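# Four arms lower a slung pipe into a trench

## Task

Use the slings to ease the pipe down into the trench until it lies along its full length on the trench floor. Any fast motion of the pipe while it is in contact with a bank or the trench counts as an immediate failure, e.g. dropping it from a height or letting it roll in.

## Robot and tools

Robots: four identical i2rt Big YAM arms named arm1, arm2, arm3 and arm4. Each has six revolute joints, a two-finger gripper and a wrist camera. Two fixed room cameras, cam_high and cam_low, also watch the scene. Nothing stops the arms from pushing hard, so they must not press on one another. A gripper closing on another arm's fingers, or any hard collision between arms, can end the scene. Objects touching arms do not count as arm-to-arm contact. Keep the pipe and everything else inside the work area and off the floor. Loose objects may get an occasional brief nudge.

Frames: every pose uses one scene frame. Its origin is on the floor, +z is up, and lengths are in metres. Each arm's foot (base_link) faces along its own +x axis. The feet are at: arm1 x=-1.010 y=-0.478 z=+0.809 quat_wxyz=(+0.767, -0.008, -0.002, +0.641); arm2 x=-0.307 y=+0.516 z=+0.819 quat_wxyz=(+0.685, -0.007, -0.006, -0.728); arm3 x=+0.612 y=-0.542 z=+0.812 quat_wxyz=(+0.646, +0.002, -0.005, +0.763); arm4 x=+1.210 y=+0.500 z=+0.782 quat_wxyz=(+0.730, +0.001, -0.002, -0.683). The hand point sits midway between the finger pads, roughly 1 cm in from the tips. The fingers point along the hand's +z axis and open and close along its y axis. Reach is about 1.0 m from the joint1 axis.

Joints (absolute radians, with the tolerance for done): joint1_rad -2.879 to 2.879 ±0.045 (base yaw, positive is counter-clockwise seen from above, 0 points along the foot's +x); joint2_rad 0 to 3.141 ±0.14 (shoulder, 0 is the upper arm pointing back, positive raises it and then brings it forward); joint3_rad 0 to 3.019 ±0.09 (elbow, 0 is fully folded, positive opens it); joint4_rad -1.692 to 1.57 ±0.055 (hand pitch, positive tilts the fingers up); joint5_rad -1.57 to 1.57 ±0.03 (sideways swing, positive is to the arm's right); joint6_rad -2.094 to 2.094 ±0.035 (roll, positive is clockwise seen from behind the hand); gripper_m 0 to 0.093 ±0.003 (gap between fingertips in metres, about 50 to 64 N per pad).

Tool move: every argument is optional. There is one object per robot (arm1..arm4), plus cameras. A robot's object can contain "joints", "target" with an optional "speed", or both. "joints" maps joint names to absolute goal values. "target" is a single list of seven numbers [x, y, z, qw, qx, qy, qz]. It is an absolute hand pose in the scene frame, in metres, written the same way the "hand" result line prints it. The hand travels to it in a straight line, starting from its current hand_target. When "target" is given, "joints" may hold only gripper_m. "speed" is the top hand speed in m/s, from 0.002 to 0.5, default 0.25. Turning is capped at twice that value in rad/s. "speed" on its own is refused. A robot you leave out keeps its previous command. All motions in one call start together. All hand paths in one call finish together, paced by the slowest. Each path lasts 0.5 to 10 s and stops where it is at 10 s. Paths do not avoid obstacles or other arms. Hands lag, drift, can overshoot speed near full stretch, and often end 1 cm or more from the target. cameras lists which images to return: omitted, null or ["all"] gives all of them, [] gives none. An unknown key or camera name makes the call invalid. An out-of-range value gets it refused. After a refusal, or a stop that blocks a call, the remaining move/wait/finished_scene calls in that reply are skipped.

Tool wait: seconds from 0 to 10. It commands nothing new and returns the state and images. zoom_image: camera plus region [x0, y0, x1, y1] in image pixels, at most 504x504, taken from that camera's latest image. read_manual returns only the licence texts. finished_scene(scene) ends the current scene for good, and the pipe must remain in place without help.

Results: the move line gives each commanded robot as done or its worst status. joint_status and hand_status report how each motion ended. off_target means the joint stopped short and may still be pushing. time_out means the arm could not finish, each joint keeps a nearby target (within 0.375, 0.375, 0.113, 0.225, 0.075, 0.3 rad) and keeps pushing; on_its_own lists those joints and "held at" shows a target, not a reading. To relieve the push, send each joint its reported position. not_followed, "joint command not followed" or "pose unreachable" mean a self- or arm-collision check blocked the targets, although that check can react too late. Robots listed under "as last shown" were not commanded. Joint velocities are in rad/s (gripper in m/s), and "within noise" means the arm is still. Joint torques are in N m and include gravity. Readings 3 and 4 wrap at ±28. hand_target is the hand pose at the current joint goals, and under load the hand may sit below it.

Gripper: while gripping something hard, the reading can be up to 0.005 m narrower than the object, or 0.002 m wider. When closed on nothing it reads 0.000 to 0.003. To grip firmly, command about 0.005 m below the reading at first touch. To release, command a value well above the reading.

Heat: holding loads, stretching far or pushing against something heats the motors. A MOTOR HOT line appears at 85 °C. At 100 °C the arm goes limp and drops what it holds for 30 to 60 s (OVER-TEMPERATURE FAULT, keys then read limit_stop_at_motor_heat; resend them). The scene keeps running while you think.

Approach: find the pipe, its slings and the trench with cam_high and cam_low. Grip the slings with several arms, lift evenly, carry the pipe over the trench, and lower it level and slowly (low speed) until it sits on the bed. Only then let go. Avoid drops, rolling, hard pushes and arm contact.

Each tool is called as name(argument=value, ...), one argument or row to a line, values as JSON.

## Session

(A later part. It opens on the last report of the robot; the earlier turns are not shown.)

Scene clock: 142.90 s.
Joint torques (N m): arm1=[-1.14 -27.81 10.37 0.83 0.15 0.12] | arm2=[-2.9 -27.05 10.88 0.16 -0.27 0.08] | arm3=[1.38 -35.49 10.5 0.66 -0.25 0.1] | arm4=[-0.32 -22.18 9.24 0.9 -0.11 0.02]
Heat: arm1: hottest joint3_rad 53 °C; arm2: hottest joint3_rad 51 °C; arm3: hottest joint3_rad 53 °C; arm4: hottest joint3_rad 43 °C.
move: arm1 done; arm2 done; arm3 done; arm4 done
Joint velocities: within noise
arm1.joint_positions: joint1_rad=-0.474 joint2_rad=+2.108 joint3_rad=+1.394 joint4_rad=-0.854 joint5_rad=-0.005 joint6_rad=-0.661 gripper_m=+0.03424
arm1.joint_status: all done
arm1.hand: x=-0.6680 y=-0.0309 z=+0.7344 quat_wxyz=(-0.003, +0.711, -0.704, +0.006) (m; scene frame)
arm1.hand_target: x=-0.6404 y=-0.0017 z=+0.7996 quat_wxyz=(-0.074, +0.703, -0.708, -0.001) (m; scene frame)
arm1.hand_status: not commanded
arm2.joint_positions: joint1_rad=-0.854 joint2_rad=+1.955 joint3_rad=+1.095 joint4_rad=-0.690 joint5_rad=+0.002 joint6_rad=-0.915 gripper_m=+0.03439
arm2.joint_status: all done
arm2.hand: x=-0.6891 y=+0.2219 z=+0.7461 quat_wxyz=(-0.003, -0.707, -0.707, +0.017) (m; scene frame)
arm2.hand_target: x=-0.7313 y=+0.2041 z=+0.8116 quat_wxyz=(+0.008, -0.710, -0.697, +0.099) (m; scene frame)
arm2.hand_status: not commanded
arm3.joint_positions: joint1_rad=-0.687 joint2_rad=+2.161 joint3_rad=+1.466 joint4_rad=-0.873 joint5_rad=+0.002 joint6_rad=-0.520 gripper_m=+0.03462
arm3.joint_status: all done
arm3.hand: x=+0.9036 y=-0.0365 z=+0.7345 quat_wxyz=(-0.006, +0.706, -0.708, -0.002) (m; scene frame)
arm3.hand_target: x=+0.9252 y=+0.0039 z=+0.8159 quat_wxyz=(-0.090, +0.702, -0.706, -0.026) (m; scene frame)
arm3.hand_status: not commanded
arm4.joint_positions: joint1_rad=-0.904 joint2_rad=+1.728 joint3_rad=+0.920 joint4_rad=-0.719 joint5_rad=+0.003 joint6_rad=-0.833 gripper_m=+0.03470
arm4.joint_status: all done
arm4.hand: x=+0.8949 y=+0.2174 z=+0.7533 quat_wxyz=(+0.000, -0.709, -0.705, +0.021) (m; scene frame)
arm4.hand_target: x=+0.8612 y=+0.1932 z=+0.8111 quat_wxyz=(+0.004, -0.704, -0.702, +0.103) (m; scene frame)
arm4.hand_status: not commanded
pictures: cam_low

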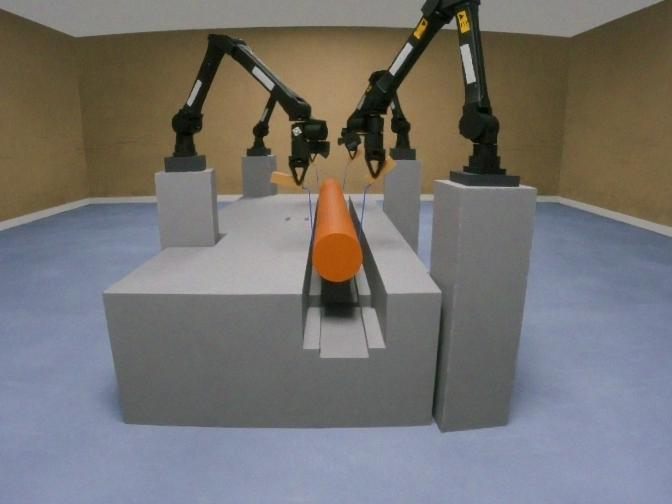

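move(
  arm1={"joints": {"joint1_rad": -0.472, "joint2_rad": 2.065, "joint3_rad": 1.455, "joint4_rad": -0.817, "joint6_rad": -0.646}},
  arm2={"joints": {"joint1_rad": -0.890, "joint2_rad": 1.884, "joint3_rad": 1.126, "joint4_rad": -0.628, "joint6_rad": -0.930}},
  arm3={"joints": {"joint1_rad": -0.672, "joint2_rad": 2.113, "joint3_rad": 1.560, "joint4_rad": -0.840, "joint6_rad": -0.504}},
  arm4={"joints": {"joint1_rad": -0.937, "joint2_rad": 1.655, "joint3_rad": 0.938, "joint4_rad": -0.646, "joint6_rad": -0.868}},
  cameras=["cam_low"],
)

zoom_image(
  camera="cam_low",
  region=[290, 180, 400, 290],
)

wait(
  seconds=0.4,
  cameras=["cam_low"],
)

zoom_image(
  camera="cam_low",
  region=[290, 190, 400, 300],
)

Scene clock: 150.03 s.
Joint torques (N m): arm1=[-0.79 -27.69 11.04 0.79 0.12 0.11] | arm2=[-2.37 -24.88 9.76 0.38 -0.27 0.1] | arm3=[1.2 -34.96 12.82 0.31 -0.25 0.08] | arm4=[-0.79 -20.72 8.5 1.03 -0.12 0.01]
Heat: arm1: hottest joint3_rad 52 °C; arm2: hottest joint3_rad 49 °C; arm3: hottest joint3_rad 51 °C; arm4: hottest joint3_rad 42 °C.
move: arm1 done; arm2 done; arm3 done; arm4 done
Joint velocities: within noise
arm1.joint_positions: joint1_rad=-0.464 joint2_rad=+2.150 joint3_rad=+1.394 joint4_rad=-0.822 joint5_rad=-0.005 joint6_rad=-0.657 gripper_m=+0.03424
arm1.joint_status: all done
arm1.hand: x=-0.6726 y=-0.0288 z=+0.7118 quat_wxyz=(+0.002, +0.712, -0.702, +0.006) (m; scene frame)
arm1.hand_target: x=-0.6407 y=+0.0065 z=+0.7790 quat_wxyz=(-0.073, +0.704, -0.706, -0.002) (m; scene frame)
arm1.hand_status: not commanded
arm2.joint_positions: joint1_rad=-0.867 joint2_rad=+1.969 joint3_rad=+1.092 joint4_rad=-0.647 joint5_rad=+0.002 joint6_rad=-0.925 gripper_m=+0.03439
arm2.joint_status: all done
arm2.hand: x=-0.6972 y=+0.2236 z=+0.7388 quat_wxyz=(-0.001, -0.708, -0.705, +0.029) (m; scene frame)
arm2.hand_target: x=-0.7353 y=+0.2109 z=+0.7910 quat_wxyz=(+0.009, -0.712, -0.696, +0.098) (m; scene frame)
arm2.hand_status: not commanded
arm3.joint_positions: joint1_rad=-0.674 joint2_rad=+2.210 joint3_rad=+1.471 joint4_rad=-0.847 joint5_rad=+0.002 joint6_rad=-0.511 gripper_m=+0.03462
arm3.joint_status: all done
arm3.hand: x=+0.8958 y=-0.0345 z=+0.7083 quat_wxyz=(+0.003, +0.708, -0.706, +0.001) (m; scene frame)
arm3.hand_target: x=+0.9249 y=+0.0205 z=+0.7955 quat_wxyz=(-0.090, +0.703, -0.705, -0.027) (m; scene frame)
arm3.hand_status: not commanded
arm4.joint_positions: joint1_rad=-0.922 joint2_rad=+1.741 joint3_rad=+0.898 joint4_rad=-0.666 joint5_rad=+0.003 joint6_rad=-0.854 gripper_m=+0.03470
arm4.joint_status: all done
arm4.hand: x=+0.8905 y=+0.2239 z=+0.7427 quat_wxyz=(+0.001, -0.707, -0.706, +0.030) (m; scene frame)
arm4.hand_target: x=+0.8574 y=+0.2037 z=+0.7918 quat_wxyz=(+0.006, -0.705, -0.702, +0.103) (m; scene frame)
arm4.hand_status: not commanded
pictures: cam_low

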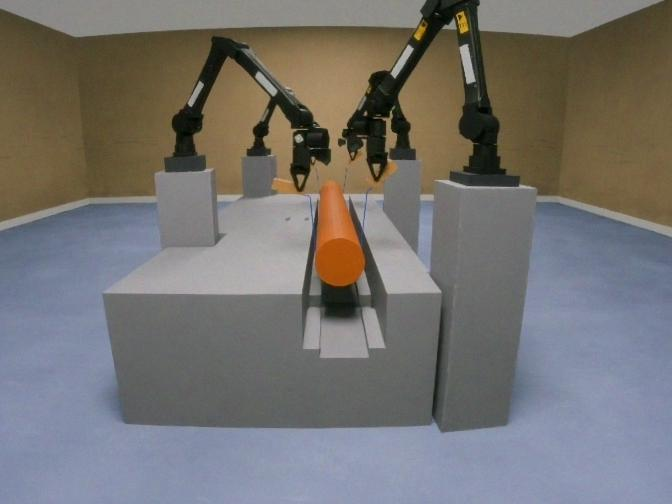

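Scaled by 4.582.

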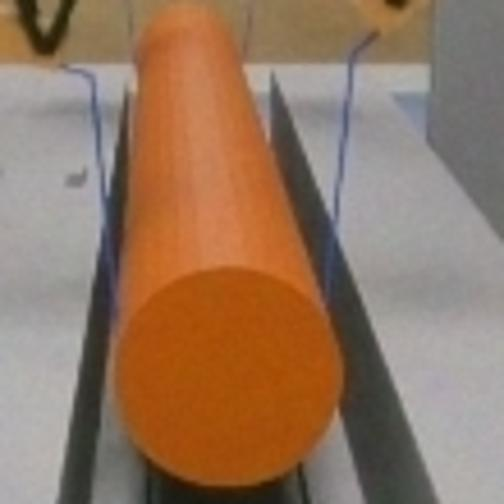

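Scene clock: 150.43 s.
Joint torques (N m): arm1=[-0.79 -27.63 10.95 0.66 0.14 0.06] | arm2=[-2.49 -24.82 9.78 0.39 -0.26 0.09] | arm3=[1.32 -34.78 12.86 0.28 -0.26 0.1] | arm4=[-0.67 -20.78 8.47 1.05 -0.11 0.01]
Heat: arm1: hottest joint3_rad 52 °C; arm2: hottest joint3_rad 49 °C; arm3: hottest joint3_rad 51 °C; arm4: hottest joint3_rad 42 °C.
Joint velocities: within noise
arm1.joint_positions: joint1_rad=-0.464 joint2_rad=+2.150 joint3_rad=+1.394 joint4_rad=-0.820 joint5_rad=-0.005 joint6_rad=-0.656 gripper_m=+0.03424
arm1.joint_status: all done
arm1.hand: x=-0.6724 y=-0.0285 z=+0.7118 quat_wxyz=(+0.001, +0.712, -0.702, +0.006) (m; scene frame)
arm1.hand_target: x=-0.6407 y=+0.0065 z=+0.7790 quat_wxyz=(-0.073, +0.704, -0.706, -0.002) (m; scene frame)
arm1.hand_status: not commanded
arm2.joint_positions: joint1_rad=-0.867 joint2_rad=+1.969 joint3_rad=+1.092 joint4_rad=-0.647 joint5_rad=+0.002 joint6_rad=-0.925 gripper_m=+0.03439
arm2.joint_status: all done
arm2.hand: x=-0.6971 y=+0.2235 z=+0.7388 quat_wxyz=(-0.001, -0.708, -0.706, +0.029) (m; scene frame)
arm2.hand_target: x=-0.7353 y=+0.2109 z=+0.7910 quat_wxyz=(+0.009, -0.712, -0.696, +0.098) (m; scene frame)
arm2.hand_status: not commanded
arm3.joint_positions: joint1_rad=-0.674 joint2_rad=+2.210 joint3_rad=+1.471 joint4_rad=-0.847 joint5_rad=+0.002 joint6_rad=-0.510 gripper_m=+0.03462
arm3.joint_status: all done
arm3.hand: x=+0.8958 y=-0.0345 z=+0.7083 quat_wxyz=(+0.003, +0.708, -0.707, +0.001) (m; scene frame)
arm3.hand_target: x=+0.9249 y=+0.0205 z=+0.7955 quat_wxyz=(-0.090, +0.703, -0.705, -0.027) (m; scene frame)
arm3.hand_status: not commanded
arm4.joint_positions: joint1_rad=-0.922 joint2_rad=+1.741 joint3_rad=+0.898 joint4_rad=-0.666 joint5_rad=+0.003 joint6_rad=-0.855 gripper_m=+0.03470
arm4.joint_status: all done
arm4.hand: x=+0.8905 y=+0.2239 z=+0.7427 quat_wxyz=(+0.001, -0.707, -0.707, +0.030) (m; scene frame)
arm4.hand_target: x=+0.8574 y=+0.2037 z=+0.7918 quat_wxyz=(+0.006, -0.705, -0.702, +0.103) (m; scene frame)
arm4.hand_status: not commanded
wait: 0.40 s; at rest by 0.27 s
pictures: cam_low

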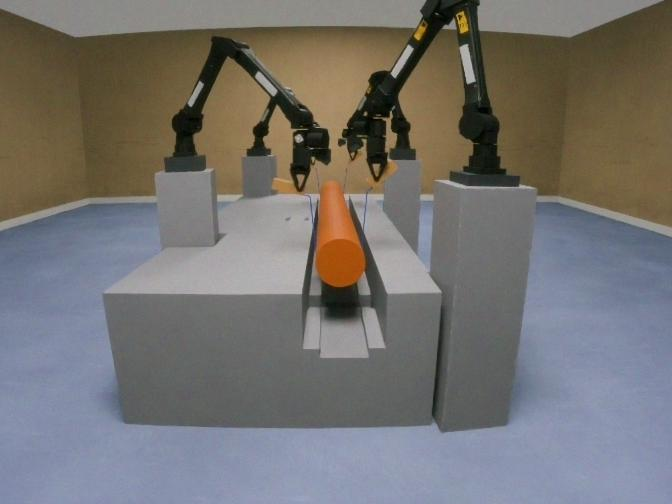

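Scaled by 4.582.

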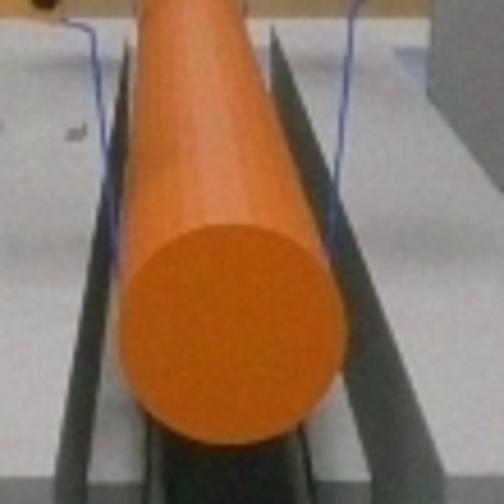

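move(
  arm1={"joints": {"joint2_rad": 2.082, "joint3_rad": 1.455, "joint4_rad": -0.800}},
  arm2={"joints": {"joint2_rad": 1.936, "joint3_rad": 1.120, "joint4_rad": -0.572}},
  arm3={"joints": {"joint1_rad": -0.666, "joint2_rad": 2.128, "joint3_rad": 1.577, "joint4_rad": -0.847}},
  arm4={"joints": {"joint1_rad": -0.947, "joint2_rad": 1.703, "joint3_rad": 0.919, "joint4_rad": -0.581, "joint6_rad": -0.878}},
  cameras=["cam_low"],
)

zoom_image(
  camera="cam_low",
  region=[290, 190, 400, 300],
)

Scene clock: 158.30 s.
Joint torques (N m): arm1=[-0.85 -27.11 10.99 0.66 0.18 0.13] | arm2=[-2.37 -26.4 9.1 0.27 -0.25 0.09] | arm3=[1.55 -34.02 13.11 -0.01 -0.25 0.09] | arm4=[-0.91 -21.66 7.91 1.05 -0.12 0.01]
Heat: arm1: hottest joint3_rad 52 °C; arm2: hottest joint3_rad 48 °C; arm3: hottest joint3_rad 51 °C; arm4: hottest joint3_rad 41 °C.
move: arm1 done; arm2 done; arm3 time_out; arm4 done
Joint velocities: within noise
arm1.joint_positions: joint1_rad=-0.464 joint2_rad=+2.156 joint3_rad=+1.394 joint4_rad=-0.804 joint5_rad=-0.005 joint6_rad=-0.656 gripper_m=+0.03424
arm1.joint_status: all done
arm1.hand: x=-0.6708 y=-0.0263 z=+0.7087 quat_wxyz=(-0.004, +0.712, -0.702, +0.006) (m; scene frame)
arm1.hand_target: x=-0.6398 y=+0.0075 z=+0.7696 quat_wxyz=(-0.073, +0.704, -0.706, -0.002) (m; scene frame)
arm1.hand_status: not commanded
arm2.joint_positions: joint1_rad=-0.867 joint2_rad=+2.035 joint3_rad=+1.086 joint4_rad=-0.588 joint5_rad=+0.002 joint6_rad=-0.926 gripper_m=+0.03439
arm2.joint_status: all done
arm2.hand: x=-0.6943 y=+0.2254 z=+0.7076 quat_wxyz=(-0.002, -0.708, -0.706, +0.023) (m; scene frame)
arm2.hand_target: x=-0.7362 y=+0.2096 z=+0.7652 quat_wxyz=(+0.009, -0.712, -0.696, +0.097) (m; scene frame)
arm2.hand_status: not commanded
arm3.joint_positions: joint1_rad=-0.671 joint2_rad=+2.215 joint3_rad=+1.486 joint4_rad=-0.847 joint5_rad=+0.002 joint6_rad=-0.510 gripper_m=+0.03462
arm3.joint_status: joint3_rad time_out (moved +0.015 of +0.106); the others done
arm3.on_its_own: joint3_rad reads +1.486 and still pushes toward +1.577 since a time_out
arm3.hand: x=+0.8976 y=-0.0279 z=+0.7103 quat_wxyz=(-0.003, +0.709, -0.706, -0.001) (m; scene frame)
arm3.hand_target: x=+0.9234 y=+0.0256 z=+0.7923 quat_wxyz=(-0.088, +0.705, -0.703, -0.026) (m; scene frame)
arm3.hand_status: not commanded
arm4.joint_positions: joint1_rad=-0.931 joint2_rad=+1.798 joint3_rad=+0.880 joint4_rad=-0.601 joint5_rad=+0.003 joint6_rad=-0.865 gripper_m=+0.03470
arm4.joint_status: all done
arm4.hand: x=+0.8909 y=+0.2291 z=+0.7165 quat_wxyz=(+0.001, -0.707, -0.707, +0.025) (m; scene frame)
arm4.hand_target: x=+0.8549 y=+0.2076 z=+0.7676 quat_wxyz=(+0.007, -0.705, -0.702, +0.101) (m; scene frame)
arm4.hand_status: not commanded
pictures: cam_low

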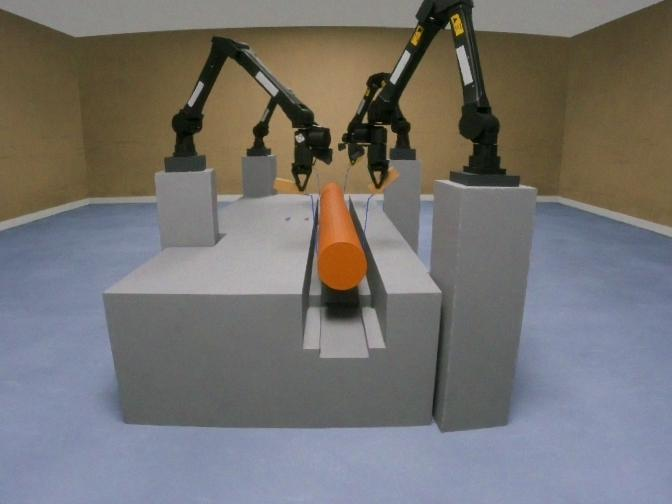

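Scaled by 4.582.

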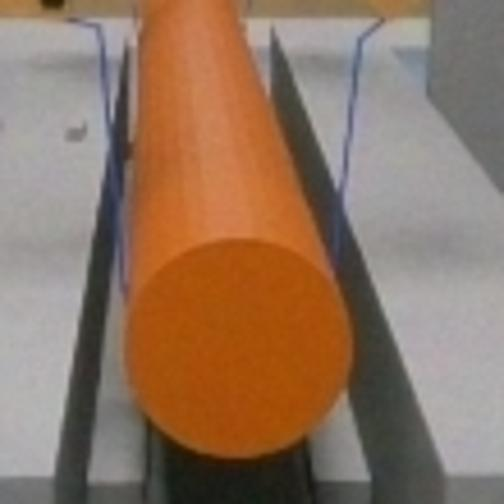

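move(
  arm1={"joints": {"joint2_rad": 2.139, "joint3_rad": 1.460, "joint4_rad": -0.750}},
  arm2={"joints": {"joint2_rad": 2.004, "joint3_rad": 1.120, "joint4_rad": -0.509}},
  arm3={"joints": {"joint2_rad": 2.185, "joint3_rad": 1.578, "joint4_rad": -0.799}},
  arm4={"joints": {"joint2_rad": 1.778, "joint3_rad": 0.913, "joint4_rad": -0.507}},
  cameras=["cam_low"],
)

zoom_image(
  camera="cam_low",
  region=[290, 210, 400, 320],
)

Scene clock: 164.50 s.
Joint torques (N m): arm1=[-1.38 -28.57 10.74 0.65 0.19 0.12] | arm2=[-2.32 -27.11 8.47 0.13 -0.24 0.09] | arm3=[1.55 -36.13 11.97 0.25 -0.25 0.08] | arm4=[-0.91 -22.77 7.02 0.91 -0.12 0.02]
Heat: arm1: hottest joint3_rad 51 °C; arm2: hottest joint3_rad 48 °C; arm3: hottest joint3_rad 52 °C; arm4: hottest joint3_rad 40 °C.
move: arm1 done; arm2 done; arm3 done; arm4 done
Joint velocities: within noise
arm1.joint_positions: joint1_rad=-0.464 joint2_rad=+2.231 joint3_rad=+1.394 joint4_rad=-0.752 joint5_rad=-0.005 joint6_rad=-0.656 gripper_m=+0.03424
arm1.joint_status: all done
arm1.hand: x=-0.6738 y=-0.0316 z=+0.6680 quat_wxyz=(+0.008, +0.712, -0.702, +0.007) (m; scene frame)
arm1.hand_target: x=-0.6370 y=+0.0103 z=+0.7393 quat_wxyz=(-0.072, +0.704, -0.706, -0.002) (m; scene frame)
arm1.hand_status: not commanded
arm2.joint_positions: joint1_rad=-0.867 joint2_rad=+2.103 joint3_rad=+1.086 joint4_rad=-0.522 joint5_rad=+0.002 joint6_rad=-0.926 gripper_m=+0.03439
arm2.joint_status: all done
arm2.hand: x=-0.6929 y=+0.2259 z=+0.6767 quat_wxyz=(-0.002, -0.708, -0.706, +0.022) (m; scene frame)
arm2.hand_target: x=-0.7374 y=+0.2083 z=+0.7339 quat_wxyz=(+0.008, -0.712, -0.696, +0.094) (m; scene frame)
arm2.hand_status: not commanded
arm3.joint_positions: joint1_rad=-0.671 joint2_rad=+2.290 joint3_rad=+1.496 joint4_rad=-0.805 joint5_rad=+0.002 joint6_rad=-0.510 gripper_m=+0.03462
arm3.joint_status: all done
arm3.hand: x=+0.8956 y=-0.0314 z=+0.6701 quat_wxyz=(+0.009, +0.709, -0.706, +0.003) (m; scene frame)
arm3.hand_target: x=+0.9245 y=+0.0276 z=+0.7587 quat_wxyz=(-0.083, +0.705, -0.703, -0.025) (m; scene frame)
arm3.hand_status: not commanded
arm4.joint_positions: joint1_rad=-0.931 joint2_rad=+1.879 joint3_rad=+0.880 joint4_rad=-0.524 joint5_rad=+0.003 joint6_rad=-0.866 gripper_m=+0.03470
arm4.joint_status: all done
arm4.hand: x=+0.8901 y=+0.2282 z=+0.6850 quat_wxyz=(+0.001, -0.707, -0.707, +0.023) (m; scene frame)
arm4.hand_target: x=+0.8527 y=+0.2056 z=+0.7365 quat_wxyz=(+0.007, -0.705, -0.702, +0.098) (m; scene frame)
arm4.hand_status: not commanded
pictures: cam_low

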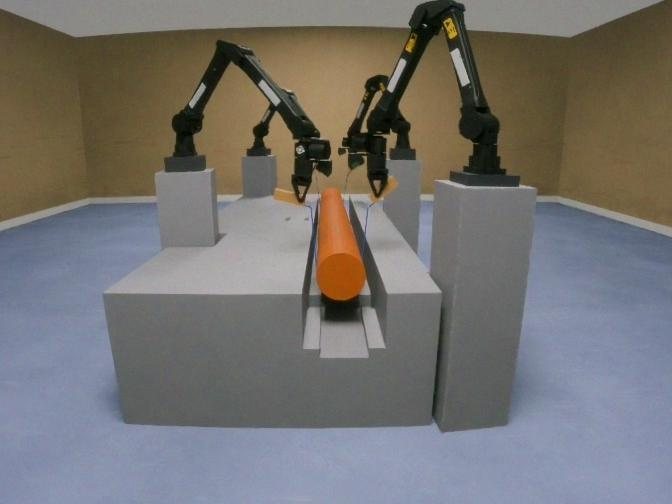

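Scaled by 4.582.

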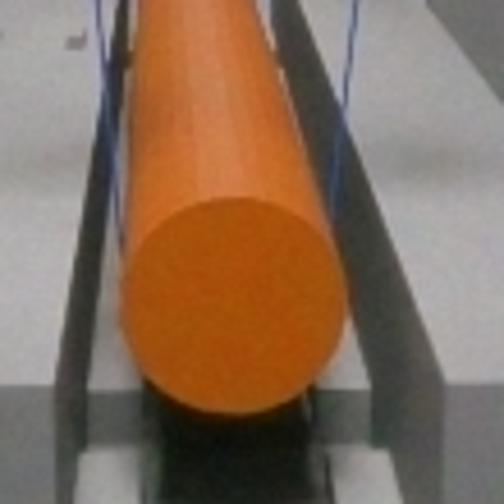

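move(
  arm1={"joints": {"joint2_rad": 2.196, "joint3_rad": 1.488, "joint4_rad": -0.724}},
  arm2={"joints": {"joint2_rad": 2.072, "joint3_rad": 1.121, "joint4_rad": -0.445}},
  arm3={"joints": {"joint2_rad": 2.243, "joint3_rad": 1.609, "joint4_rad": -0.775}},
  arm4={"joints": {"joint2_rad": 1.855, "joint3_rad": 0.909, "joint4_rad": -0.430}},
  cameras=["cam_low"],
)

zoom_image(
  camera="cam_low",
  region=[290, 230, 400, 340],
)

Scene clock: 170.37 s.
Joint torques (N m): arm1=[-1.26 -27.99 12.22 0.44 0.17 0.08] | arm2=[-2.37 -27.34 8.31 0.1 -0.24 0.09] | arm3=[1.49 -35.96 11.78 0.34 -0.26 0.08] | arm4=[-0.85 -22.95 6.13 1.06 -0.13 0.02]
Heat: arm1: hottest joint3_rad 51 °C; arm2: hottest joint3_rad 47 °C; arm3: hottest joint3_rad 51 °C; arm4: hottest joint3_rad 39 °C.
move: arm1 done; arm2 done; arm3 done; arm4 done
Joint velocities: within noise
arm1.joint_positions: joint1_rad=-0.464 joint2_rad=+2.274 joint3_rad=+1.400 joint4_rad=-0.723 joint5_rad=-0.005 joint6_rad=-0.655 gripper_m=+0.03424
arm1.joint_status: all done
arm1.hand: x=-0.6747 y=-0.0334 z=+0.6460 quat_wxyz=(+0.012, +0.712, -0.702, +0.008) (m; scene frame)
arm1.hand_target: x=-0.6318 y=+0.0164 z=+0.7154 quat_wxyz=(-0.070, +0.704, -0.706, -0.001) (m; scene frame)
arm1.hand_status: not commanded
arm2.joint_positions: joint1_rad=-0.867 joint2_rad=+2.171 joint3_rad=+1.086 joint4_rad=-0.457 joint5_rad=+0.002 joint6_rad=-0.926 gripper_m=+0.03439
arm2.joint_status: all done
arm2.hand: x=-0.6898 y=+0.2277 z=+0.6462 quat_wxyz=(-0.002, -0.708, -0.706, +0.021) (m; scene frame)
arm2.hand_target: x=-0.7373 y=+0.2079 z=+0.7022 quat_wxyz=(+0.008, -0.712, -0.696, +0.093) (m; scene frame)
arm2.hand_status: not commanded
arm3.joint_positions: joint1_rad=-0.671 joint2_rad=+2.342 joint3_rad=+1.528 joint4_rad=-0.783 joint5_rad=+0.002 joint6_rad=-0.510 gripper_m=+0.03462
arm3.joint_status: all done
arm3.hand: x=+0.8992 y=-0.0248 z=+0.6492 quat_wxyz=(+0.007, +0.708, -0.706, +0.002) (m; scene frame)
arm3.hand_target: x=+0.9287 y=+0.0353 z=+0.7340 quat_wxyz=(-0.082, +0.706, -0.703, -0.025) (m; scene frame)
arm3.hand_status: not commanded
arm4.joint_positions: joint1_rad=-0.931 joint2_rad=+1.953 joint3_rad=+0.880 joint4_rad=-0.451 joint5_rad=+0.003 joint6_rad=-0.866 gripper_m=+0.03470
arm4.joint_status: all done
arm4.hand: x=+0.8901 y=+0.2280 z=+0.6563 quat_wxyz=(+0.001, -0.707, -0.707, +0.022) (m; scene frame)
arm4.hand_target: x=+0.8516 y=+0.2045 z=+0.7051 quat_wxyz=(+0.007, -0.705, -0.702, +0.096) (m; scene frame)
arm4.hand_status: not commanded
pictures: cam_low

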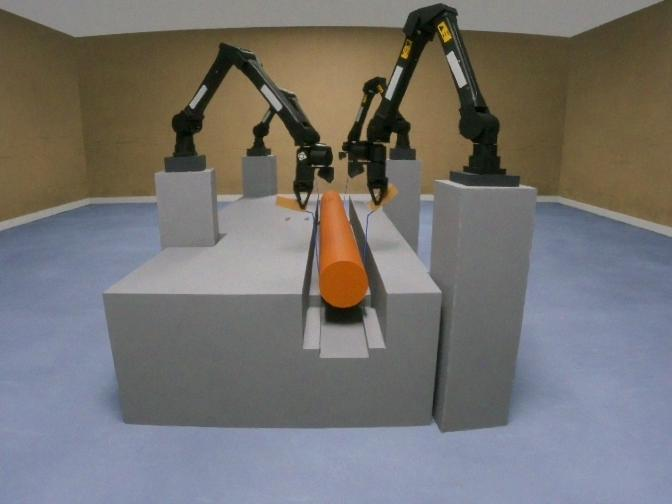

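Scaled by 4.582.

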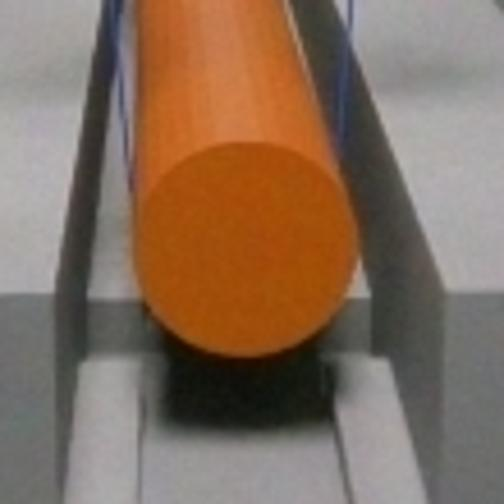

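move(
  arm1={"joints": {"joint2_rad": 2.262, "joint3_rad": 1.509, "joint4_rad": -0.684}},
  arm2={"joints": {"joint2_rad": 2.140, "joint3_rad": 1.123, "joint4_rad": -0.386}},
  arm3={"joints": {"joint2_rad": 2.299, "joint3_rad": 1.615, "joint4_rad": -0.729}},
  arm4={"joints": {"joint2_rad": 1.935, "joint3_rad": 0.907, "joint4_rad": -0.358}},
  cameras=["cam_low"],
)

zoom_image(
  camera="cam_low",
  region=[290, 240, 400, 350],
)

Scene clock: 175.63 s.
Joint torques (N m): arm1=[-1.08 -28.57 11.14 0.36 0.17 0.08] | arm2=[-2.37 -26.75 7.68 0.09 -0.25 0.09] | arm3=[1.55 -36.89 11.23 0.18 -0.25 0.08] | arm4=[-0.73 -23.41 5.34 0.98 -0.11 0.02]
Heat: arm1: hottest joint3_rad 51 °C; arm2: hottest joint2_rad 46 °C; arm3: hottest joint3_rad 50 °C; arm4: hottest joint3_rad 39 °C.
move: arm1 done; arm2 done; arm3 done; arm4 done
Joint velocities: within noise
arm1.joint_positions: joint1_rad=-0.464 joint2_rad=+2.345 joint3_rad=+1.432 joint4_rad=-0.682 joint5_rad=-0.005 joint6_rad=-0.655 gripper_m=+0.03423
arm1.joint_status: all done
arm1.hand: x=-0.6710 y=-0.0293 z=+0.6149 quat_wxyz=(+0.011, +0.712, -0.702, +0.008) (m; scene frame)
arm1.hand_target: x=-0.6288 y=+0.0196 z=+0.6836 quat_wxyz=(-0.068, +0.705, -0.706, -0.001) (m; scene frame)
arm1.hand_status: not commanded
arm2.joint_positions: joint1_rad=-0.867 joint2_rad=+2.236 joint3_rad=+1.086 joint4_rad=-0.398 joint5_rad=+0.002 joint6_rad=-0.926 gripper_m=+0.03439
arm2.joint_status: all done
arm2.hand: x=-0.6845 y=+0.2313 z=+0.6169 quat_wxyz=(-0.003, -0.708, -0.706, +0.018) (m; scene frame)
arm2.hand_target: x=-0.7350 y=+0.2090 z=+0.6710 quat_wxyz=(+0.008, -0.712, -0.696, +0.089) (m; scene frame)
arm2.hand_status: not commanded
arm3.joint_positions: joint1_rad=-0.671 joint2_rad=+2.402 joint3_rad=+1.538 joint4_rad=-0.734 joint5_rad=+0.002 joint6_rad=-0.509 gripper_m=+0.03462
arm3.joint_status: all done
arm3.hand: x=+0.8986 y=-0.0259 z=+0.6173 quat_wxyz=(+0.008, +0.708, -0.706, +0.002) (m; scene frame)
arm3.hand_target: x=+0.9294 y=+0.0368 z=+0.7023 quat_wxyz=(-0.080, +0.706, -0.704, -0.024) (m; scene frame)
arm3.hand_status: not commanded
arm4.joint_positions: joint1_rad=-0.931 joint2_rad=+2.035 joint3_rad=+0.880 joint4_rad=-0.377 joint5_rad=+0.003 joint6_rad=-0.866 gripper_m=+0.03470
arm4.joint_status: all done
arm4.hand: x=+0.8932 y=+0.2305 z=+0.6249 quat_wxyz=(+0.001, -0.707, -0.707, +0.019) (m; scene frame)
arm4.hand_target: x=+0.8530 y=+0.2054 z=+0.6725 quat_wxyz=(+0.006, -0.705, -0.703, +0.091) (m; scene frame)
arm4.hand_status: not commanded
pictures: cam_low

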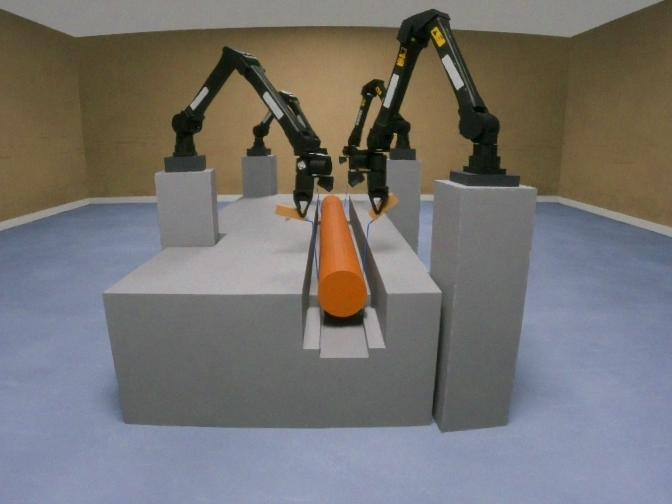

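Scaled by 4.582.

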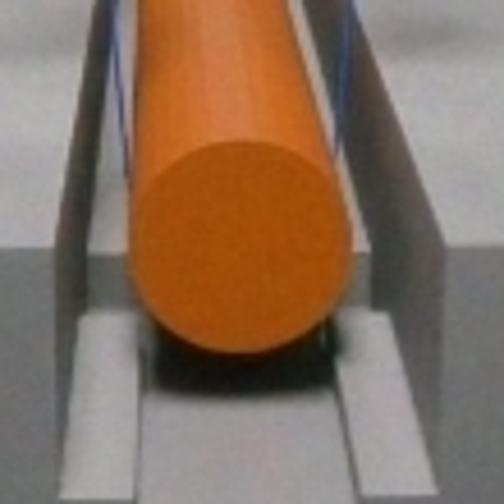

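move(
  arm1={"joints": {"joint2_rad": 2.304, "joint3_rad": 1.517, "joint4_rad": -0.655}},
  arm2={"joints": {"joint2_rad": 2.186, "joint3_rad": 1.124, "joint4_rad": -0.347}},
  arm3={"joints": {"joint2_rad": 2.341, "joint3_rad": 1.623, "joint4_rad": -0.701}},
  arm4={"joints": {"joint2_rad": 1.988, "joint3_rad": 0.905, "joint4_rad": -0.311}},
  cameras=["cam_low"],
)

move(
  arm1={"joints": {"joint2_rad": 2.329, "joint3_rad": 1.520, "joint4_rad": -0.637}},
  arm2={"joints": {"joint2_rad": 2.213, "joint3_rad": 1.125, "joint4_rad": -0.324}},
  arm3={"joints": {"joint2_rad": 2.366, "joint3_rad": 1.626, "joint4_rad": -0.684}},
  arm4={"joints": {"joint2_rad": 2.019, "joint3_rad": 0.904, "joint4_rad": -0.282}},
  cameras=["cam_low"],
)

zoom_image(
  camera="cam_low",
  region=[290, 250, 400, 360],
)

Scene clock: 181.57 s.
Joint torques (N m): arm1=[-0.97 -27.46 11.07 0.68 0.2 0.08] | arm2=[-2.37 -25.93 7.68 0.06 -0.25 0.1] | arm3=[1.73 -35.84 11.02 0.25 -0.25 0.07] | arm4=[-0.79 -22.65 4.96 1.02 -0.11 0.02]
Heat: arm1: hottest joint3_rad 52 °C; arm2: hottest joint2_rad 47 °C; arm3: hottest joint3_rad 50 °C; arm4: hottest joint3_rad 38 °C.
move: arm1 done; arm2 done; arm3 done; arm4 done
Joint velocities: within noise
arm1.joint_positions: joint1_rad=-0.464 joint2_rad=+2.376 joint3_rad=+1.438 joint4_rad=-0.654 joint5_rad=-0.005 joint6_rad=-0.655 gripper_m=+0.03423
arm1.joint_status: all done
arm1.hand: x=-0.6708 y=-0.0295 z=+0.5993 quat_wxyz=(+0.009, +0.712, -0.702, +0.007) (m; scene frame)
arm1.hand_target: x=-0.6285 y=+0.0193 z=+0.6615 quat_wxyz=(-0.065, +0.705, -0.707, -0.001) (m; scene frame)
arm1.hand_status: not commanded
arm2.joint_positions: joint1_rad=-0.867 joint2_rad=+2.273 joint3_rad=+1.086 joint4_rad=-0.359 joint5_rad=+0.002 joint6_rad=-0.926 gripper_m=+0.03439
arm2.joint_status: all done
arm2.hand: x=-0.6820 y=+0.2329 z=+0.6007 quat_wxyz=(-0.003, -0.708, -0.706, +0.019) (m; scene frame)
arm2.hand_target: x=-0.7321 y=+0.2108 z=+0.6497 quat_wxyz=(+0.007, -0.712, -0.696, +0.086) (m; scene frame)
arm2.hand_status: not commanded
arm3.joint_positions: joint1_rad=-0.671 joint2_rad=+2.434 joint3_rad=+1.547 joint4_rad=-0.708 joint5_rad=+0.002 joint6_rad=-0.509 gripper_m=+0.03462
arm3.joint_status: all done
arm3.hand: x=+0.8987 y=-0.0255 z=+0.6011 quat_wxyz=(+0.007, +0.708, -0.706, +0.002) (m; scene frame)
arm3.hand_target: x=+0.9293 y=+0.0367 z=+0.6791 quat_wxyz=(-0.077, +0.706, -0.704, -0.023) (m; scene frame)
arm3.hand_status: not commanded
arm4.joint_positions: joint1_rad=-0.931 joint2_rad=+2.077 joint3_rad=+0.880 joint4_rad=-0.331 joint5_rad=+0.003 joint6_rad=-0.866 gripper_m=+0.03470
arm4.joint_status: all done
arm4.hand: x=+0.8942 y=+0.2313 z=+0.6087 quat_wxyz=(+0.001, -0.707, -0.707, +0.020) (m; scene frame)
arm4.hand_target: x=+0.8554 y=+0.2073 z=+0.6509 quat_wxyz=(+0.006, -0.706, -0.703, +0.087) (m; scene frame)
arm4.hand_status: not commanded
pictures: cam_low

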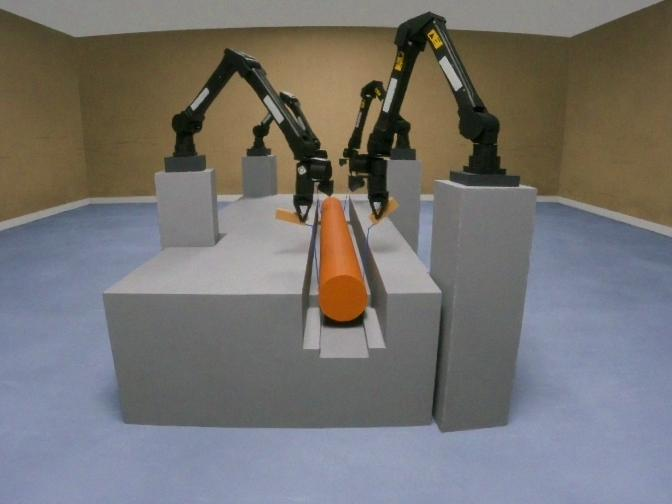

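Scene clock: 182.50 s.
Joint torques (N m): arm1=[-1.44 -27.87 10.77 0.61 0.15 0.06] | arm2=[-2.37 -25.52 7.47 0.1 -0.25 0.09] | arm3=[1.55 -35.49 10.86 0.25 -0.25 0.07] | arm4=[-0.73 -22.36 4.7 1.03 -0.12 0.02]
Heat: arm1: hottest joint3_rad 52 °C; arm2: hottest joint2_rad 46 °C; arm3: hottest joint3_rad 50 °C; arm4: hottest joint3_rad 38 °C.
move: arm1 done; arm2 done; arm3 done; arm4 done
Joint velocities: within noise
arm1.joint_positions: joint1_rad=-0.464 joint2_rad=+2.397 joint3_rad=+1.443 joint4_rad=-0.636 joint5_rad=-0.005 joint6_rad=-0.655 gripper_m=+0.03423
arm1.joint_status: all done
arm1.hand: x=-0.6707 y=-0.0297 z=+0.5889 quat_wxyz=(+0.008, +0.712, -0.702, +0.007) (m; scene frame)
arm1.hand_target: x=-0.6290 y=+0.0183 z=+0.6479 quat_wxyz=(-0.064, +0.705, -0.707, +0.000) (m; scene frame)
arm1.hand_status: not commanded
arm2.joint_positions: joint1_rad=-0.867 joint2_rad=+2.294 joint3_rad=+1.086 joint4_rad=-0.336 joint5_rad=+0.002 joint6_rad=-0.926 gripper_m=+0.03439
arm2.joint_status: all done
arm2.hand: x=-0.6805 y=+0.2339 z=+0.5915 quat_wxyz=(-0.003, -0.708, -0.706, +0.020) (m; scene frame)
arm2.hand_target: x=-0.7303 y=+0.2119 z=+0.6373 quat_wxyz=(+0.007, -0.712, -0.697, +0.085) (m; scene frame)
arm2.hand_status: not commanded
arm3.joint_positions: joint1_rad=-0.671 joint2_rad=+2.454 joint3_rad=+1.550 joint4_rad=-0.691 joint5_rad=+0.002 joint6_rad=-0.509 gripper_m=+0.03462
arm3.joint_status: all done
arm3.hand: x=+0.8983 y=-0.0262 z=+0.5902 quat_wxyz=(+0.007, +0.708, -0.706, +0.002) (m; scene frame)
arm3.hand_target: x=+0.9288 y=+0.0359 z=+0.6650 quat_wxyz=(-0.075, +0.706, -0.704, -0.023) (m; scene frame)
arm3.hand_status: not commanded
arm4.joint_positions: joint1_rad=-0.931 joint2_rad=+2.103 joint3_rad=+0.880 joint4_rad=-0.302 joint5_rad=+0.003 joint6_rad=-0.866 gripper_m=+0.03470
arm4.joint_status: all done
arm4.hand: x=+0.8949 y=+0.2318 z=+0.5989 quat_wxyz=(+0.001, -0.707, -0.707, +0.022) (m; scene frame)
arm4.hand_target: x=+0.8569 y=+0.2084 z=+0.6383 quat_wxyz=(+0.006, -0.706, -0.703, +0.086) (m; scene frame)
arm4.hand_status: not commanded
pictures: cam_low

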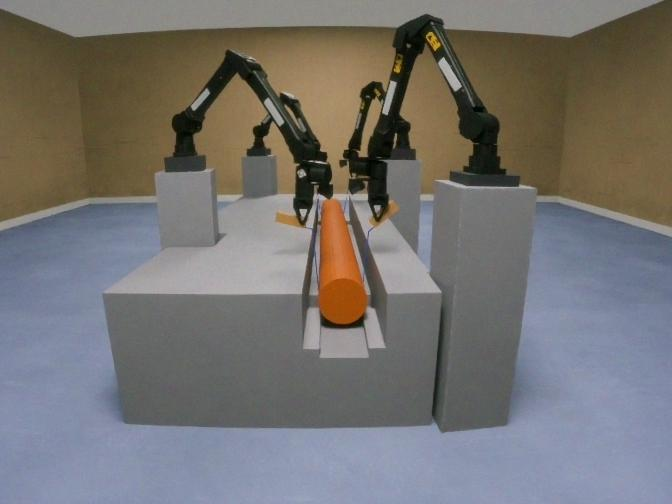

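Scaled by 4.582.

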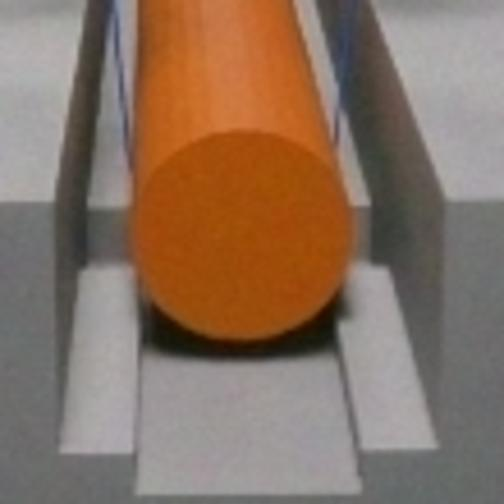

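move(
  arm1={"joints": {"joint2_rad": 2.352, "joint3_rad": 1.523, "joint4_rad": -0.621}},
  arm2={"joints": {"joint2_rad": 2.238, "joint3_rad": 1.126, "joint4_rad": -0.303}},
  arm3={"joints": {"joint2_rad": 2.389, "joint3_rad": 1.629, "joint4_rad": -0.668}},
  arm4={"joints": {"joint2_rad": 2.047, "joint3_rad": 0.903, "joint4_rad": -0.256}},
  cameras=[],
)

move(
  arm1={"joints": {"joint2_rad": 2.374, "joint3_rad": 1.526, "joint4_rad": -0.605}},
  arm2={"joints": {"joint2_rad": 2.262, "joint3_rad": 1.127, "joint4_rad": -0.283}},
  arm3={"joints": {"joint2_rad": 2.411, "joint3_rad": 1.632, "joint4_rad": -0.653}},
  arm4={"joints": {"joint2_rad": 2.074, "joint3_rad": 0.902, "joint4_rad": -0.231}},
  cameras=[],
)

move(
  arm1={"joints": {"joint2_rad": 2.396, "joint3_rad": 1.529, "joint4_rad": -0.589}},
  arm2={"joints": {"joint2_rad": 2.286, "joint3_rad": 1.128, "joint4_rad": -0.263}},
  arm3={"joints": {"joint2_rad": 2.433, "joint3_rad": 1.635, "joint4_rad": -0.638}},
  arm4={"joints": {"joint2_rad": 2.101, "joint3_rad": 0.901, "joint4_rad": -0.206}},
  cameras=["cam_low"],
)

zoom_image(
  camera="cam_low",
  region=[290, 250, 400, 360],
)

Scene clock: 188.97 s.
Joint torques (N m): arm1=[-0.73 -27.87 10.4 0.46 0.14 0.08] | arm2=[-2.37 -25.29 7.45 0.06 -0.24 0.09] | arm3=[1.44 -35.49 10.47 0.28 -0.25 0.07] | arm4=[-0.85 -22.36 4.45 0.99 -0.12 0.02]
Heat: arm1: hottest joint3_rad 52 °C; arm2: hottest joint2_rad 45 °C; arm3: hottest joint3_rad 49 °C; arm4: hottest joint3_rad 38 °C.
move: arm1 done; arm2 done; arm3 done; arm4 done
Joint velocities: within noise
arm1.joint_positions: joint1_rad=-0.464 joint2_rad=+2.420 joint3_rad=+1.449 joint4_rad=-0.619 joint5_rad=-0.005 joint6_rad=-0.655 gripper_m=+0.03423
arm1.joint_status: all done
arm1.hand: x=-0.6709 y=-0.0301 z=+0.5781 quat_wxyz=(+0.008, +0.712, -0.702, +0.007) (m; scene frame)
arm1.hand_target: x=-0.6297 y=+0.0170 z=+0.6355 quat_wxyz=(-0.062, +0.705, -0.707, +0.000) (m; scene frame)
arm1.hand_status: not commanded
arm2.joint_positions: joint1_rad=-0.867 joint2_rad=+2.318 joint3_rad=+1.086 joint4_rad=-0.314 joint5_rad=+0.002 joint6_rad=-0.926 gripper_m=+0.03439
arm2.joint_status: all done
arm2.hand: x=-0.6778 y=+0.2357 z=+0.5809 quat_wxyz=(-0.003, -0.708, -0.706, +0.019) (m; scene frame)
arm2.hand_target: x=-0.7284 y=+0.2130 z=+0.6259 quat_wxyz=(+0.007, -0.713, -0.697, +0.084) (m; scene frame)
arm2.hand_status: not commanded
arm3.joint_positions: joint1_rad=-0.671 joint2_rad=+2.476 joint3_rad=+1.557 joint4_rad=-0.674 joint5_rad=+0.002 joint6_rad=-0.509 gripper_m=+0.03462
arm3.joint_status: all done
arm3.hand: x=+0.8982 y=-0.0264 z=+0.5793 quat_wxyz=(+0.006, +0.708, -0.706, +0.002) (m; scene frame)
arm3.hand_target: x=+0.9282 y=+0.0348 z=+0.6517 quat_wxyz=(-0.073, +0.706, -0.704, -0.022) (m; scene frame)
arm3.hand_status: not commanded
arm4.joint_positions: joint1_rad=-0.931 joint2_rad=+2.131 joint3_rad=+0.880 joint4_rad=-0.275 joint5_rad=+0.003 joint6_rad=-0.866 gripper_m=+0.03470
arm4.joint_status: all done
arm4.hand: x=+0.8968 y=+0.2333 z=+0.5881 quat_wxyz=(+0.001, -0.707, -0.707, +0.021) (m; scene frame)
arm4.hand_target: x=+0.8586 y=+0.2097 z=+0.6270 quat_wxyz=(+0.005, -0.706, -0.703, +0.084) (m; scene frame)
arm4.hand_status: not commanded
pictures: none
No camera images: "cameras" was empty.

Scene clock: 189.70 s.
Joint torques (N m): arm1=[-1.49 -27.46 10.25 0.5 0.14 0.07] | arm2=[-2.32 -24.59 7.25 0.14 -0.24 0.1] | arm3=[1.55 -35.14 10.25 0.25 -0.26 0.07] | arm4=[-0.79 -22.53 4.15 0.96 -0.11 0.02]
Heat: arm1: hottest joint3_rad 52 °C; arm2: hottest joint2_rad 45 °C; arm3: hottest joint3_rad 49 °C; arm4: hottest joint3_rad 38 °C.
move: arm1 done; arm2 done; arm3 done; arm4 done
Joint velocities: within noise
arm1.joint_positions: joint1_rad=-0.464 joint2_rad=+2.433 joint3_rad=+1.455 joint4_rad=-0.605 joint5_rad=-0.005 joint6_rad=-0.655 gripper_m=+0.03423
arm1.joint_status: all done
arm1.hand: x=-0.6694 y=-0.0283 z=+0.5722 quat_wxyz=(+0.004, +0.712, -0.702, +0.007) (m; scene frame)
arm1.hand_target: x=-0.6303 y=+0.0157 z=+0.6234 quat_wxyz=(-0.060, +0.705, -0.707, +0.000) (m; scene frame)
arm1.hand_status: not commanded
arm2.joint_positions: joint1_rad=-0.869 joint2_rad=+2.333 joint3_rad=+1.087 joint4_rad=-0.296 joint5_rad=+0.002 joint6_rad=-0.926 gripper_m=+0.03439
arm2.joint_status: all done
arm2.hand: x=-0.6778 y=+0.2367 z=+0.5746 quat_wxyz=(-0.002, -0.709, -0.705, +0.021) (m; scene frame)
arm2.hand_target: x=-0.7262 y=+0.2144 z=+0.6149 quat_wxyz=(+0.006, -0.713, -0.697, +0.082) (m; scene frame)
arm2.hand_status: not commanded
arm3.joint_positions: joint1_rad=-0.671 joint2_rad=+2.495 joint3_rad=+1.562 joint4_rad=-0.659 joint5_rad=+0.002 joint6_rad=-0.509 gripper_m=+0.03462
arm3.joint_status: all done
arm3.hand: x=+0.8979 y=-0.0268 z=+0.5695 quat_wxyz=(+0.005, +0.708, -0.706, +0.002) (m; scene frame)
arm3.hand_target: x=+0.9274 y=+0.0334 z=+0.6392 quat_wxyz=(-0.071, +0.706, -0.704, -0.022) (m; scene frame)
arm3.hand_status: not commanded
arm4.joint_positions: joint1_rad=-0.931 joint2_rad=+2.159 joint3_rad=+0.880 joint4_rad=-0.249 joint5_rad=+0.003 joint6_rad=-0.866 gripper_m=+0.03470
arm4.joint_status: all done
arm4.hand: x=+0.8990 y=+0.2352 z=+0.5774 quat_wxyz=(+0.001, -0.707, -0.707, +0.020) (m; scene frame)
arm4.hand_target: x=+0.8605 y=+0.2112 z=+0.6162 quat_wxyz=(+0.005, -0.706, -0.703, +0.083) (m; scene frame)
arm4.hand_status: not commanded
pictures: none
No camera images: "cameras" was empty.

Scene clock: 190.27 s.
Joint torques (N m): arm1=[-1.32 -25.41 9.8 0.77 0.15 0.09] | arm2=[-2.14 -22.65 7.39 0.35 -0.24 0.1] | arm3=[1.61 -33.73 10.04 0.46 -0.25 0.07] | arm4=[-0.79 -20.6 4.05 1.1 -0.11 0.02]
Heat: arm1: hottest joint3_rad 52 °C; arm2: hottest joint2_rad 45 °C; arm3: hottest joint3_rad 49 °C; arm4: hottest joint3_rad 38 °C.
move: arm1 done; arm2 done; arm3 done; arm4 done
Joint velocities: within noise
arm1.joint_positions: joint1_rad=-0.464 joint2_rad=+2.435 joint3_rad=+1.462 joint4_rad=-0.594 joint5_rad=-0.005 joint6_rad=-0.655 gripper_m=+0.03423
arm1.joint_status: all done
arm1.hand: x=-0.6662 y=-0.0240 z=+0.5723 quat_wxyz=(-0.003, +0.712, -0.702, +0.006) (m; scene frame)
arm1.hand_target: x=-0.6311 y=+0.0144 z=+0.6116 quat_wxyz=(-0.059, +0.705, -0.707, +0.000) (m; scene frame)
arm1.hand_status: not commanded
arm2.joint_positions: joint1_rad=-0.870 joint2_rad=+2.336 joint3_rad=+1.087 joint4_rad=-0.281 joint5_rad=+0.002 joint6_rad=-0.926 gripper_m=+0.03439
arm2.joint_status: all done
arm2.hand: x=-0.6803 y=+0.2357 z=+0.5734 quat_wxyz=(-0.001, -0.709, -0.705, +0.027) (m; scene frame)
arm2.hand_target: x=-0.7239 y=+0.2160 z=+0.6041 quat_wxyz=(+0.006, -0.713, -0.697, +0.080) (m; scene frame)
arm2.hand_status: not commanded
arm3.joint_positions: joint1_rad=-0.671 joint2_rad=+2.500 joint3_rad=+1.569 joint4_rad=-0.648 joint5_rad=+0.002 joint6_rad=-0.509 gripper_m=+0.03462
arm3.joint_status: all done
arm3.hand: x=+0.9003 y=-0.0226 z=+0.5685 quat_wxyz=(-0.001, +0.708, -0.706, +0.000) (m; scene frame)
arm3.hand_target: x=+0.9267 y=+0.0322 z=+0.6267 quat_wxyz=(-0.069, +0.706, -0.704, -0.021) (m; scene frame)
arm3.hand_status: not commanded
arm4.joint_positions: joint1_rad=-0.931 joint2_rad=+2.165 joint3_rad=+0.880 joint4_rad=-0.228 joint5_rad=+0.003 joint6_rad=-0.866 gripper_m=+0.03470
arm4.joint_status: all done
arm4.hand: x=+0.8966 y=+0.2331 z=+0.5753 quat_wxyz=(+0.002, -0.707, -0.707, +0.028) (m; scene frame)
arm4.hand_target: x=+0.8626 y=+0.2128 z=+0.6055 quat_wxyz=(+0.005, -0.706, -0.704, +0.081) (m; scene frame)
arm4.hand_status: not commanded
pictures: cam_low

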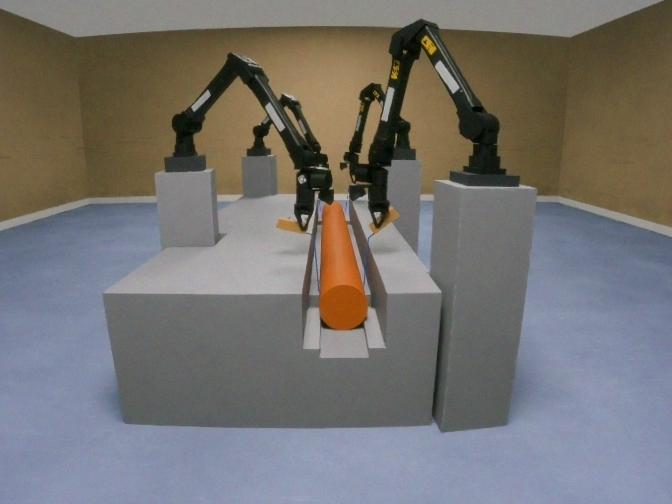

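Scaled by 4.582.

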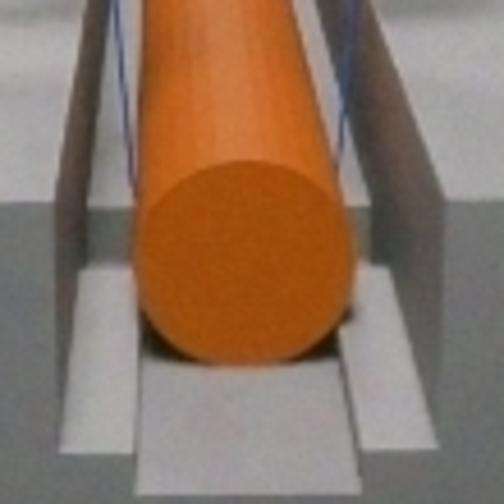

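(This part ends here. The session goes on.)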